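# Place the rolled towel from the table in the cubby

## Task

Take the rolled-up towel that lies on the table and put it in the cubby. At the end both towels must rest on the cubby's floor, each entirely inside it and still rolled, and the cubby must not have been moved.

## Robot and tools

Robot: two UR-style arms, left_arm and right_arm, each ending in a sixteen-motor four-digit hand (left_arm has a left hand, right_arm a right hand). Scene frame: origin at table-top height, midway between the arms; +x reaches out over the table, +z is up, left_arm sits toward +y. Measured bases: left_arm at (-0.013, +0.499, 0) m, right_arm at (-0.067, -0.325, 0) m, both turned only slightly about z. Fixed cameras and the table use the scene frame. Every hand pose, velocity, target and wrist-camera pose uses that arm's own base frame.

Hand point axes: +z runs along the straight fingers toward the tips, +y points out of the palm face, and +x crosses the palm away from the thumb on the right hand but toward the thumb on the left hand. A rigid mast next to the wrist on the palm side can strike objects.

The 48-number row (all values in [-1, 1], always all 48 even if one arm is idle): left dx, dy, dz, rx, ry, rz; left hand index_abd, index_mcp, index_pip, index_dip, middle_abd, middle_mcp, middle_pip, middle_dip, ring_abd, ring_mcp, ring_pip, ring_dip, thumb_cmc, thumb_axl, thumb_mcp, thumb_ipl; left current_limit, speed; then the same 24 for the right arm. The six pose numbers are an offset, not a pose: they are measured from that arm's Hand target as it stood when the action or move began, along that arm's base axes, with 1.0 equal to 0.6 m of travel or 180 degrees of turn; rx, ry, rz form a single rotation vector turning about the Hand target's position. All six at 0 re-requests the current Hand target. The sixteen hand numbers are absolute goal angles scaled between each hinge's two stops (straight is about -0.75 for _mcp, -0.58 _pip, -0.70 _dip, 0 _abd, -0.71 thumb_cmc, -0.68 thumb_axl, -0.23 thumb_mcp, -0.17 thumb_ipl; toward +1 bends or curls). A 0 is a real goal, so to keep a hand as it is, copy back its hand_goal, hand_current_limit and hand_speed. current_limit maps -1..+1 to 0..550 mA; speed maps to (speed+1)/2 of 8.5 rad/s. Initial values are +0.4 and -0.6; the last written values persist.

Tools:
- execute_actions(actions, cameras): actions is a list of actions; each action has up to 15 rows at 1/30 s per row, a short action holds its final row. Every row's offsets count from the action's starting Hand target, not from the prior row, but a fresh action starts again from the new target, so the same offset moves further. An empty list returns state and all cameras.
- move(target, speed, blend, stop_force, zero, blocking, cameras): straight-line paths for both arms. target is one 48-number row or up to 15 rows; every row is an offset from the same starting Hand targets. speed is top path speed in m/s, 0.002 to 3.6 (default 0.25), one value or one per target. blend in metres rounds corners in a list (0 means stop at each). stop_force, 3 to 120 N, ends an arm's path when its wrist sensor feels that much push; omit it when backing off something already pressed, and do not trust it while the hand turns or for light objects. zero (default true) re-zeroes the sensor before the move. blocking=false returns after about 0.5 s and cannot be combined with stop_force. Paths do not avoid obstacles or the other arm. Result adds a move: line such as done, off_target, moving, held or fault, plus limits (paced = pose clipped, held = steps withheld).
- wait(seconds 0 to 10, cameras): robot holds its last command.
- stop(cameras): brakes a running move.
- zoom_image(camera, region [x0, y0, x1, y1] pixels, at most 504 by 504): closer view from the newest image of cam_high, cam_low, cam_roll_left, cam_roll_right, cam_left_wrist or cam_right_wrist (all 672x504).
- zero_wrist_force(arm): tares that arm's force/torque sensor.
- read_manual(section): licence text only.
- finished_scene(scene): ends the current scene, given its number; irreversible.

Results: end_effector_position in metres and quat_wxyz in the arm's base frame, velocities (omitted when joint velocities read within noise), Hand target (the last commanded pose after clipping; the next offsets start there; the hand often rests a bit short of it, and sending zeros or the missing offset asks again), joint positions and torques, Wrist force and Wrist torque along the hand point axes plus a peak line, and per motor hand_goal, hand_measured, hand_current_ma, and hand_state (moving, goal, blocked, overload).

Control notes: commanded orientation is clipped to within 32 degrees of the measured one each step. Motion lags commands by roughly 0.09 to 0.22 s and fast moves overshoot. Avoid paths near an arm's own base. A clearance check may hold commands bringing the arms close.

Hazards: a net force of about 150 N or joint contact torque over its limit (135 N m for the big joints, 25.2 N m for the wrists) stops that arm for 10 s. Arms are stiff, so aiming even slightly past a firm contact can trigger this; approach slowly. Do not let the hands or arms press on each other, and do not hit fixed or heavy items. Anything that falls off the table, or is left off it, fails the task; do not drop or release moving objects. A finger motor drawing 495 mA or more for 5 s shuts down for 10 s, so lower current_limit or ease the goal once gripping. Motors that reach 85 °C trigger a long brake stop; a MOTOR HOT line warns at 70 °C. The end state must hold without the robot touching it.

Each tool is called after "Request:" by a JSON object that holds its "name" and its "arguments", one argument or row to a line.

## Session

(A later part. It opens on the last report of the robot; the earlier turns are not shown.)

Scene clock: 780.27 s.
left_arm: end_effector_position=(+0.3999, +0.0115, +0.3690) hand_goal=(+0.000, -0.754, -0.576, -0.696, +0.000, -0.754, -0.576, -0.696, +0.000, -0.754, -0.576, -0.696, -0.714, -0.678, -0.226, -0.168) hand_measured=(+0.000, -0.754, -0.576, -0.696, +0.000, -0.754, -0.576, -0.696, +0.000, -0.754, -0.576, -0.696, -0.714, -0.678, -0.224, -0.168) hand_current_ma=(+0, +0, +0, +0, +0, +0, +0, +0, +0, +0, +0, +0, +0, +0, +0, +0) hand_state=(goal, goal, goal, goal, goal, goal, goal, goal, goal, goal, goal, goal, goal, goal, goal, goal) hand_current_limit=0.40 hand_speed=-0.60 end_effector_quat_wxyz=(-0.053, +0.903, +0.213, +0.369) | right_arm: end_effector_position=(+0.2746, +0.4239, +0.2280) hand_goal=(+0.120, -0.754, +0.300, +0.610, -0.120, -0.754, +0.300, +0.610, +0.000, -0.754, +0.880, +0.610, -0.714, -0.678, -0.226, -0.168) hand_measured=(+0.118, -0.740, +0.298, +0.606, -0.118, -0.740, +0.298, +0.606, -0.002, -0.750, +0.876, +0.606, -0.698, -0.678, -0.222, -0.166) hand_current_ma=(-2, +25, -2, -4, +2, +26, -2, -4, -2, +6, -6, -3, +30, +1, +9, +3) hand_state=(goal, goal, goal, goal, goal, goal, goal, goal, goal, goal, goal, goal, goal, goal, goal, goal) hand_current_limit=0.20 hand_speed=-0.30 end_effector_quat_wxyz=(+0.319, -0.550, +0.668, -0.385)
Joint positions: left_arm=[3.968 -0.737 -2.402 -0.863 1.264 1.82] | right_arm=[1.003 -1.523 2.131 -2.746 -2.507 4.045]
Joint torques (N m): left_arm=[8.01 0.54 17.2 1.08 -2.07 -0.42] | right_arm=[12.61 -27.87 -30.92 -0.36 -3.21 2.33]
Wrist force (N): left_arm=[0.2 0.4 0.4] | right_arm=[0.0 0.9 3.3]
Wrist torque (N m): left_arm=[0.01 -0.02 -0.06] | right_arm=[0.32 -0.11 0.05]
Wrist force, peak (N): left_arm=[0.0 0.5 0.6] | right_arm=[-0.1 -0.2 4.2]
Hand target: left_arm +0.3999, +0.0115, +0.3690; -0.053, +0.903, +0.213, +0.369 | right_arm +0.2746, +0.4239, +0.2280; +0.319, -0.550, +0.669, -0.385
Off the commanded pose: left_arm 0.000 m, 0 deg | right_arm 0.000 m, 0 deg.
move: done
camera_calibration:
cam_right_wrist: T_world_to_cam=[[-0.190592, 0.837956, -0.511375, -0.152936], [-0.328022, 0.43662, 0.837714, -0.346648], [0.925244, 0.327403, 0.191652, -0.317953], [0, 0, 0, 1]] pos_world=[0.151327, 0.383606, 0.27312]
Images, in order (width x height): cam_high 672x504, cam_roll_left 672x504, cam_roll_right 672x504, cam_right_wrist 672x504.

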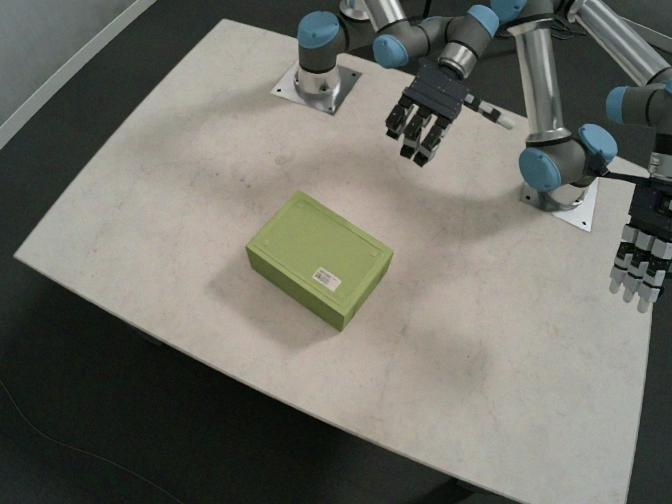

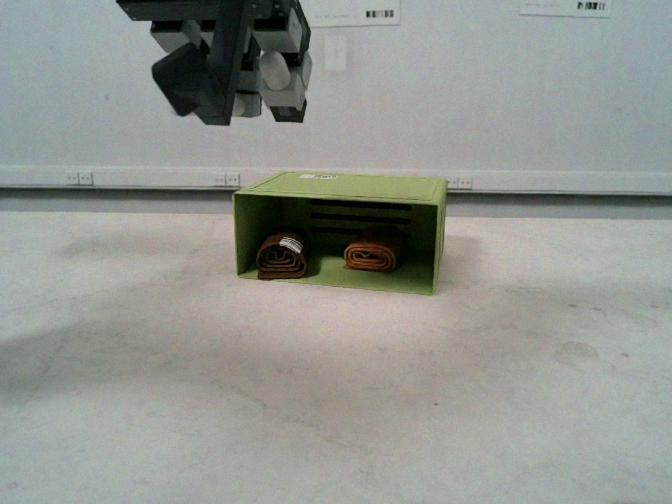

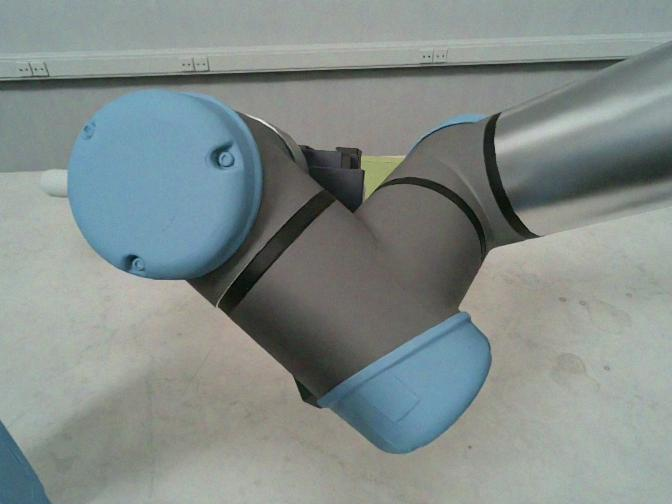

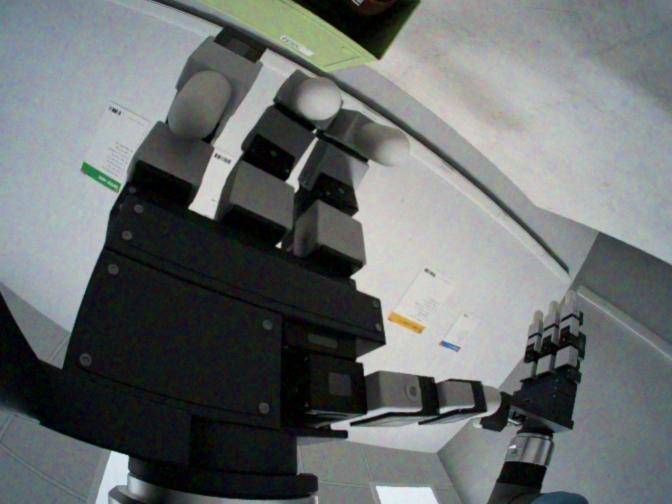

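Request:
{"name": "move", "arguments": {
  "target": [
    [0,0,0,0,0,0,0,-0.754,-0.576,-0.696,0,-0.754,-0.576,-0.696,0,-0.754,-0.576,-0.696,-0.714,-0.678,-0.226,-0.168,0.4,-0.6,0.09,-0.007,-0.28,0,0,0,0.12,-0.753,0.3,0.61,-0.12,-0.753,0.3,0.61,0,-0.753,0.88,0.61,-0.714,-0.678,-0.226,-0.168,0.2,-0.3],
    [0,0,0,0,0,0,0,-0.754,-0.576,-0.696,0,-0.754,-0.576,-0.696,0,-0.754,-0.576,-0.696,-0.714,-0.678,-0.226,-0.168,0.4,-0.6,0.1883,-0.0258,-0.3667,0,0,0,0.12,-0.753,0.3,0.61,-0.12,-0.753,0.3,0.61,0,-0.753,0.88,0.61,-0.714,-0.678,-0.226,-0.168,0.2,-0.3],
    [0,0,0,0,0,0,0,-0.754,-0.576,-0.696,0,-0.754,-0.576,-0.696,0,-0.754,-0.576,-0.696,-0.714,-0.678,-0.226,-0.168,0.4,-0.6,0.2865,-0.0447,-0.3667,0,0,0,0.12,-0.753,0.3,0.61,-0.12,-0.753,0.3,0.61,0,-0.753,0.88,0.61,-0.714,-0.678,-0.226,-0.168,0.2,-0.3]
  ],
  "speed": [0.25,0.12,0.05],
  "blend": [0.03,0,0],
  "stop_force": 10,
  "cameras": ["cam_roll_right","cam_high"]
}}

Request:
{"name": "zoom_image", "arguments": {
  "camera": "cam_high",
  "region": [320, 140, 500, 280]
}}

Request:
{"name": "zoom_image", "arguments": {
  "camera": "cam_roll_right",
  "region": [220, 220, 400, 360]
}}

Scene clock: 814.90 s.
left_arm: end_effector_position=(+0.3999, +0.0115, +0.3690) hand_goal=(+0.000, -0.754, -0.576, -0.696, +0.000, -0.754, -0.576, -0.696, +0.000, -0.754, -0.576, -0.696, -0.714, -0.678, -0.226, -0.168) hand_measured=(+0.000, -0.754, -0.576, -0.696, +0.000, -0.754, -0.576, -0.696, +0.000, -0.754, -0.576, -0.696, -0.714, -0.678, -0.224, -0.168) hand_current_ma=(+0, +0, +0, +0, +0, +0, +0, +0, +0, +0, +0, +0, +0, +0, +0, +0) hand_state=(goal, goal, goal, goal, goal, goal, goal, goal, goal, goal, goal, goal, goal, goal, goal, goal) hand_current_limit=0.40 hand_speed=-0.60 end_effector_quat_wxyz=(-0.053, +0.903, +0.213, +0.369) | right_arm: end_effector_position=(+0.4465, +0.3971, +0.0080) hand_goal=(+0.120, -0.754, +0.300, +0.610, -0.120, -0.754, +0.300, +0.610, +0.000, -0.754, +0.880, +0.610, -0.714, -0.678, -0.226, -0.168) hand_measured=(+0.118, -0.740, +0.298, +0.606, -0.118, -0.740, +0.298, +0.606, -0.002, -0.750, +0.876, +0.606, -0.698, -0.678, -0.222, -0.166) hand_current_ma=(-2, +25, -2, -4, +2, +25, -2, -4, -2, +6, -6, -3, +29, +1, +9, +3) hand_state=(goal, goal, goal, goal, goal, goal, goal, goal, goal, goal, goal, goal, goal, goal, goal, goal) hand_current_limit=0.20 hand_speed=-0.30 end_effector_quat_wxyz=(+0.319, -0.550, +0.669, -0.385) end_effector_velocity=(+0.001, +0.002, +0.002) end_effector_angular_velocity=(+0.002, -0.004, +0.003)
Joint positions: left_arm=[3.968 -0.737 -2.402 -0.863 1.264 1.82] | right_arm=[0.679 -0.875 2.082 -3.618 -2.295 3.679]
Joint velocities: left_arm=[within noise] | right_arm=[0.002 0 -0.005 -0.001 0.001 -0.002]
Joint torques (N m): left_arm=[7.81 0.25 16.97 1.09 -2.18 -0.38] | right_arm=[-12.52 -27.18 -20.7 -3.7 0.81 -2.01]
Wrist force (N): left_arm=[0.0 0.4 0.5] | right_arm=[-0.1 0.9 2.8]
Wrist torque (N m): left_arm=[0.00 0.00 -0.08] | right_arm=[0.36 -0.09 0.15]
Wrist force, peak (N): left_arm=[0.0 0.7 0.6] | right_arm=[0.1 1.8 3.4]
Hand target: left_arm +0.3999, +0.0115, +0.3690; -0.053, +0.903, +0.213, +0.369 | right_arm +0.4465, +0.3971, +0.0080; +0.319, -0.550, +0.669, -0.385
Off the commanded pose: left_arm 0.000 m, 0 deg | right_arm 0.000 m, 0 deg.
move: done
Images, in order (width x height): cam_high 672x504, cam_roll_right 672x504.

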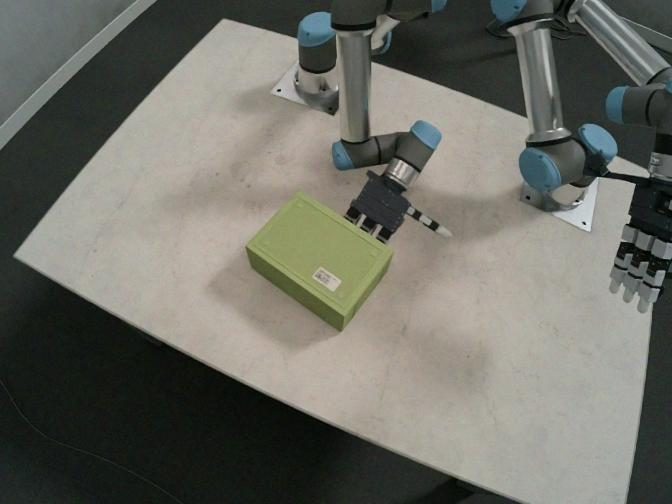

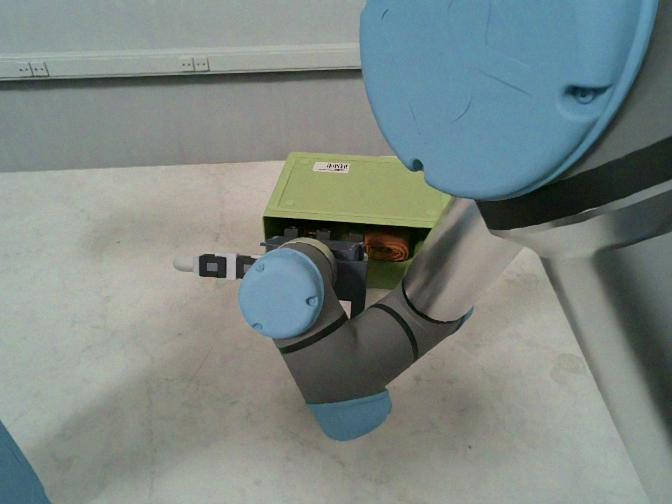

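Scaled by 2.800 from the camera's 672x504 image, which has a finer 960x720 frame.

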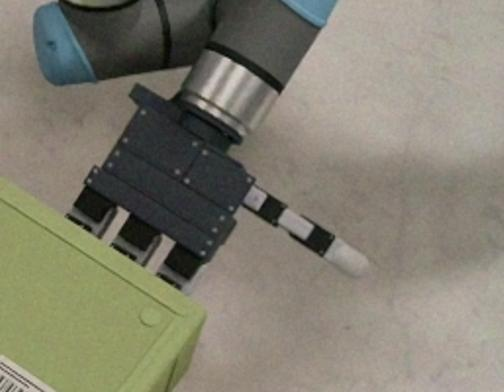

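Scaled by 2.800 from the camera's 672x504 image, which has a finer 960x720 frame.

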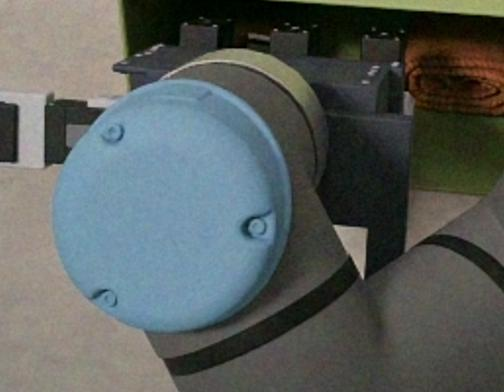

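Retreat and check.

Request:
{"name": "move", "arguments": {
  "target": [
    [0,0,0,0,0,0,0,-0.754,-0.576,-0.696,0,-0.754,-0.576,-0.696,0,-0.754,-0.576,-0.696,-0.714,-0.678,-0.226,-0.168,0.4,-0.6,-0.1473,0.0282,0.0,0,0,0,0.12,-0.753,0.3,0.61,-0.12,-0.753,0.3,0.61,0,-0.753,0.88,0.61,-0.714,-0.678,-0.226,-0.168,0.2,-0.3],
    [0,0,0,0,0,0,0,-0.754,-0.576,-0.696,0,-0.754,-0.576,-0.696,0,-0.754,-0.576,-0.696,-0.714,-0.678,-0.226,-0.168,0.4,-0.6,-0.2865,0.0447,0.36,0,0,0,0.12,-0.753,0.3,0.61,-0.12,-0.753,0.3,0.61,0,-0.753,0.88,0.61,-0.714,-0.678,-0.226,-0.168,0.2,-0.3]
  ],
  "speed": [0.15,0.3],
  "blend": [0.02,0],
  "cameras": ["cam_roll_left","cam_high"]
}}

Request:
{"name": "zoom_image", "arguments": {
  "camera": "cam_roll_left",
  "region": [225, 165, 455, 305]
}}

Request:
{"name": "zoom_image", "arguments": {
  "camera": "cam_roll_left",
  "region": [225, 215, 325, 300]
}}

Scene clock: 823.47 s.
left_arm: end_effector_position=(+0.3999, +0.0115, +0.3690) hand_goal=(+0.000, -0.754, -0.576, -0.696, +0.000, -0.754, -0.576, -0.696, +0.000, -0.754, -0.576, -0.696, -0.714, -0.678, -0.226, -0.168) hand_measured=(+0.000, -0.754, -0.576, -0.696, +0.000, -0.754, -0.576, -0.696, +0.000, -0.754, -0.576, -0.696, -0.714, -0.678, -0.224, -0.168) hand_current_ma=(+0, +0, +0, +0, +0, +0, +0, +0, +0, +0, +0, +0, +0, +0, +0, +0) hand_state=(goal, goal, goal, goal, goal, goal, goal, goal, goal, goal, goal, goal, goal, goal, goal, goal) hand_current_limit=0.40 hand_speed=-0.60 end_effector_quat_wxyz=(-0.053, +0.903, +0.213, +0.369) | right_arm: end_effector_position=(+0.2746, +0.4239, +0.2240) hand_goal=(+0.120, -0.754, +0.300, +0.610, -0.120, -0.754, +0.300, +0.610, +0.000, -0.754, +0.880, +0.610, -0.714, -0.678, -0.226, -0.168) hand_measured=(+0.118, -0.740, +0.298, +0.606, -0.118, -0.740, +0.298, +0.606, -0.002, -0.750, +0.876, +0.606, -0.698, -0.678, -0.222, -0.166) hand_current_ma=(-2, +25, -2, -4, +2, +25, -2, -4, -2, +6, -6, -3, +29, +1, +9, +3) hand_state=(goal, goal, goal, goal, goal, goal, goal, goal, goal, goal, goal, goal, goal, goal, goal, goal) hand_current_limit=0.20 hand_speed=-0.30 end_effector_quat_wxyz=(+0.319, -0.550, +0.668, -0.385)
Joint positions: left_arm=[3.968 -0.737 -2.402 -0.863 1.264 1.82] | right_arm=[1.003 -1.516 2.137 -2.758 -2.507 4.045]
Joint torques (N m): left_arm=[7.52 0.27 17.76 1.1 -2.03 -0.84] | right_arm=[13.85 -29.12 -30.57 -1.18 -3.06 2.36]
Wrist force (N): left_arm=[0.1 0.4 0.5] | right_arm=[-0.1 0.5 3.3]
Wrist torque (N m): left_arm=[0.00 -0.01 -0.07] | right_arm=[0.28 -0.10 0.03]
Wrist force, peak (N): left_arm=[-0.1 0.5 0.7] | right_arm=[0.3 0.5 4.3]
Hand target: left_arm +0.3999, +0.0115, +0.3690; -0.053, +0.903, +0.213, +0.369 | right_arm +0.2746, +0.4239, +0.2240; +0.319, -0.550, +0.669, -0.385
Off the commanded pose: left_arm 0.000 m, 0 deg | right_arm 0.000 m, 0 deg.
move: done
Images, in order (width x height): cam_high 672x504, cam_roll_left 672x504.

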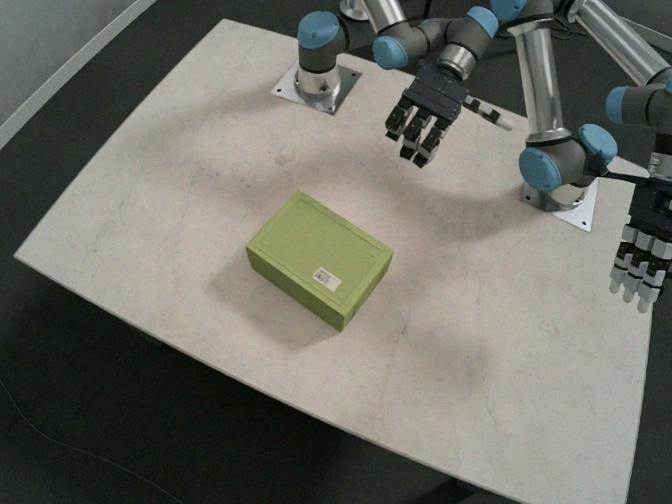

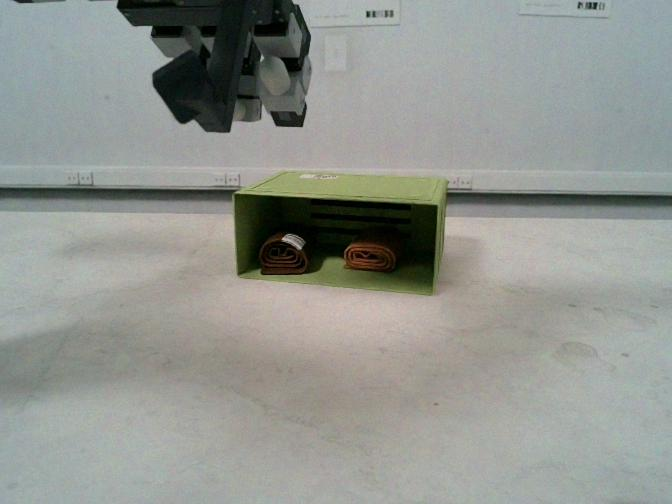

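Scaled by 2.191 from the camera's 672x504 image, which has a finer 960x720 frame.

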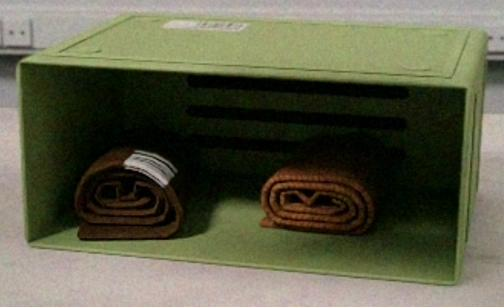

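Scaled by 5.040 from the camera's 672x504 image, which has a finer 960x720 frame.

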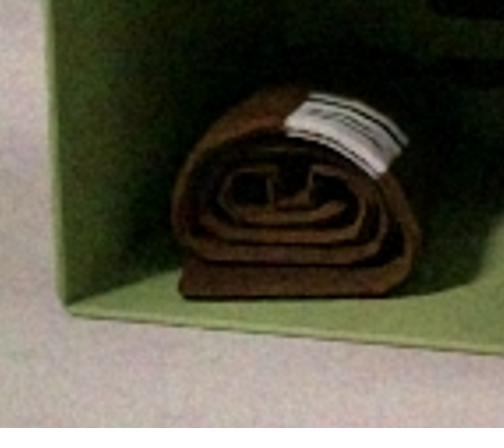

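Request:
{"name": "finished_scene", "arguments": {
  "scene": 2
}}

The scene is finished: the task was done.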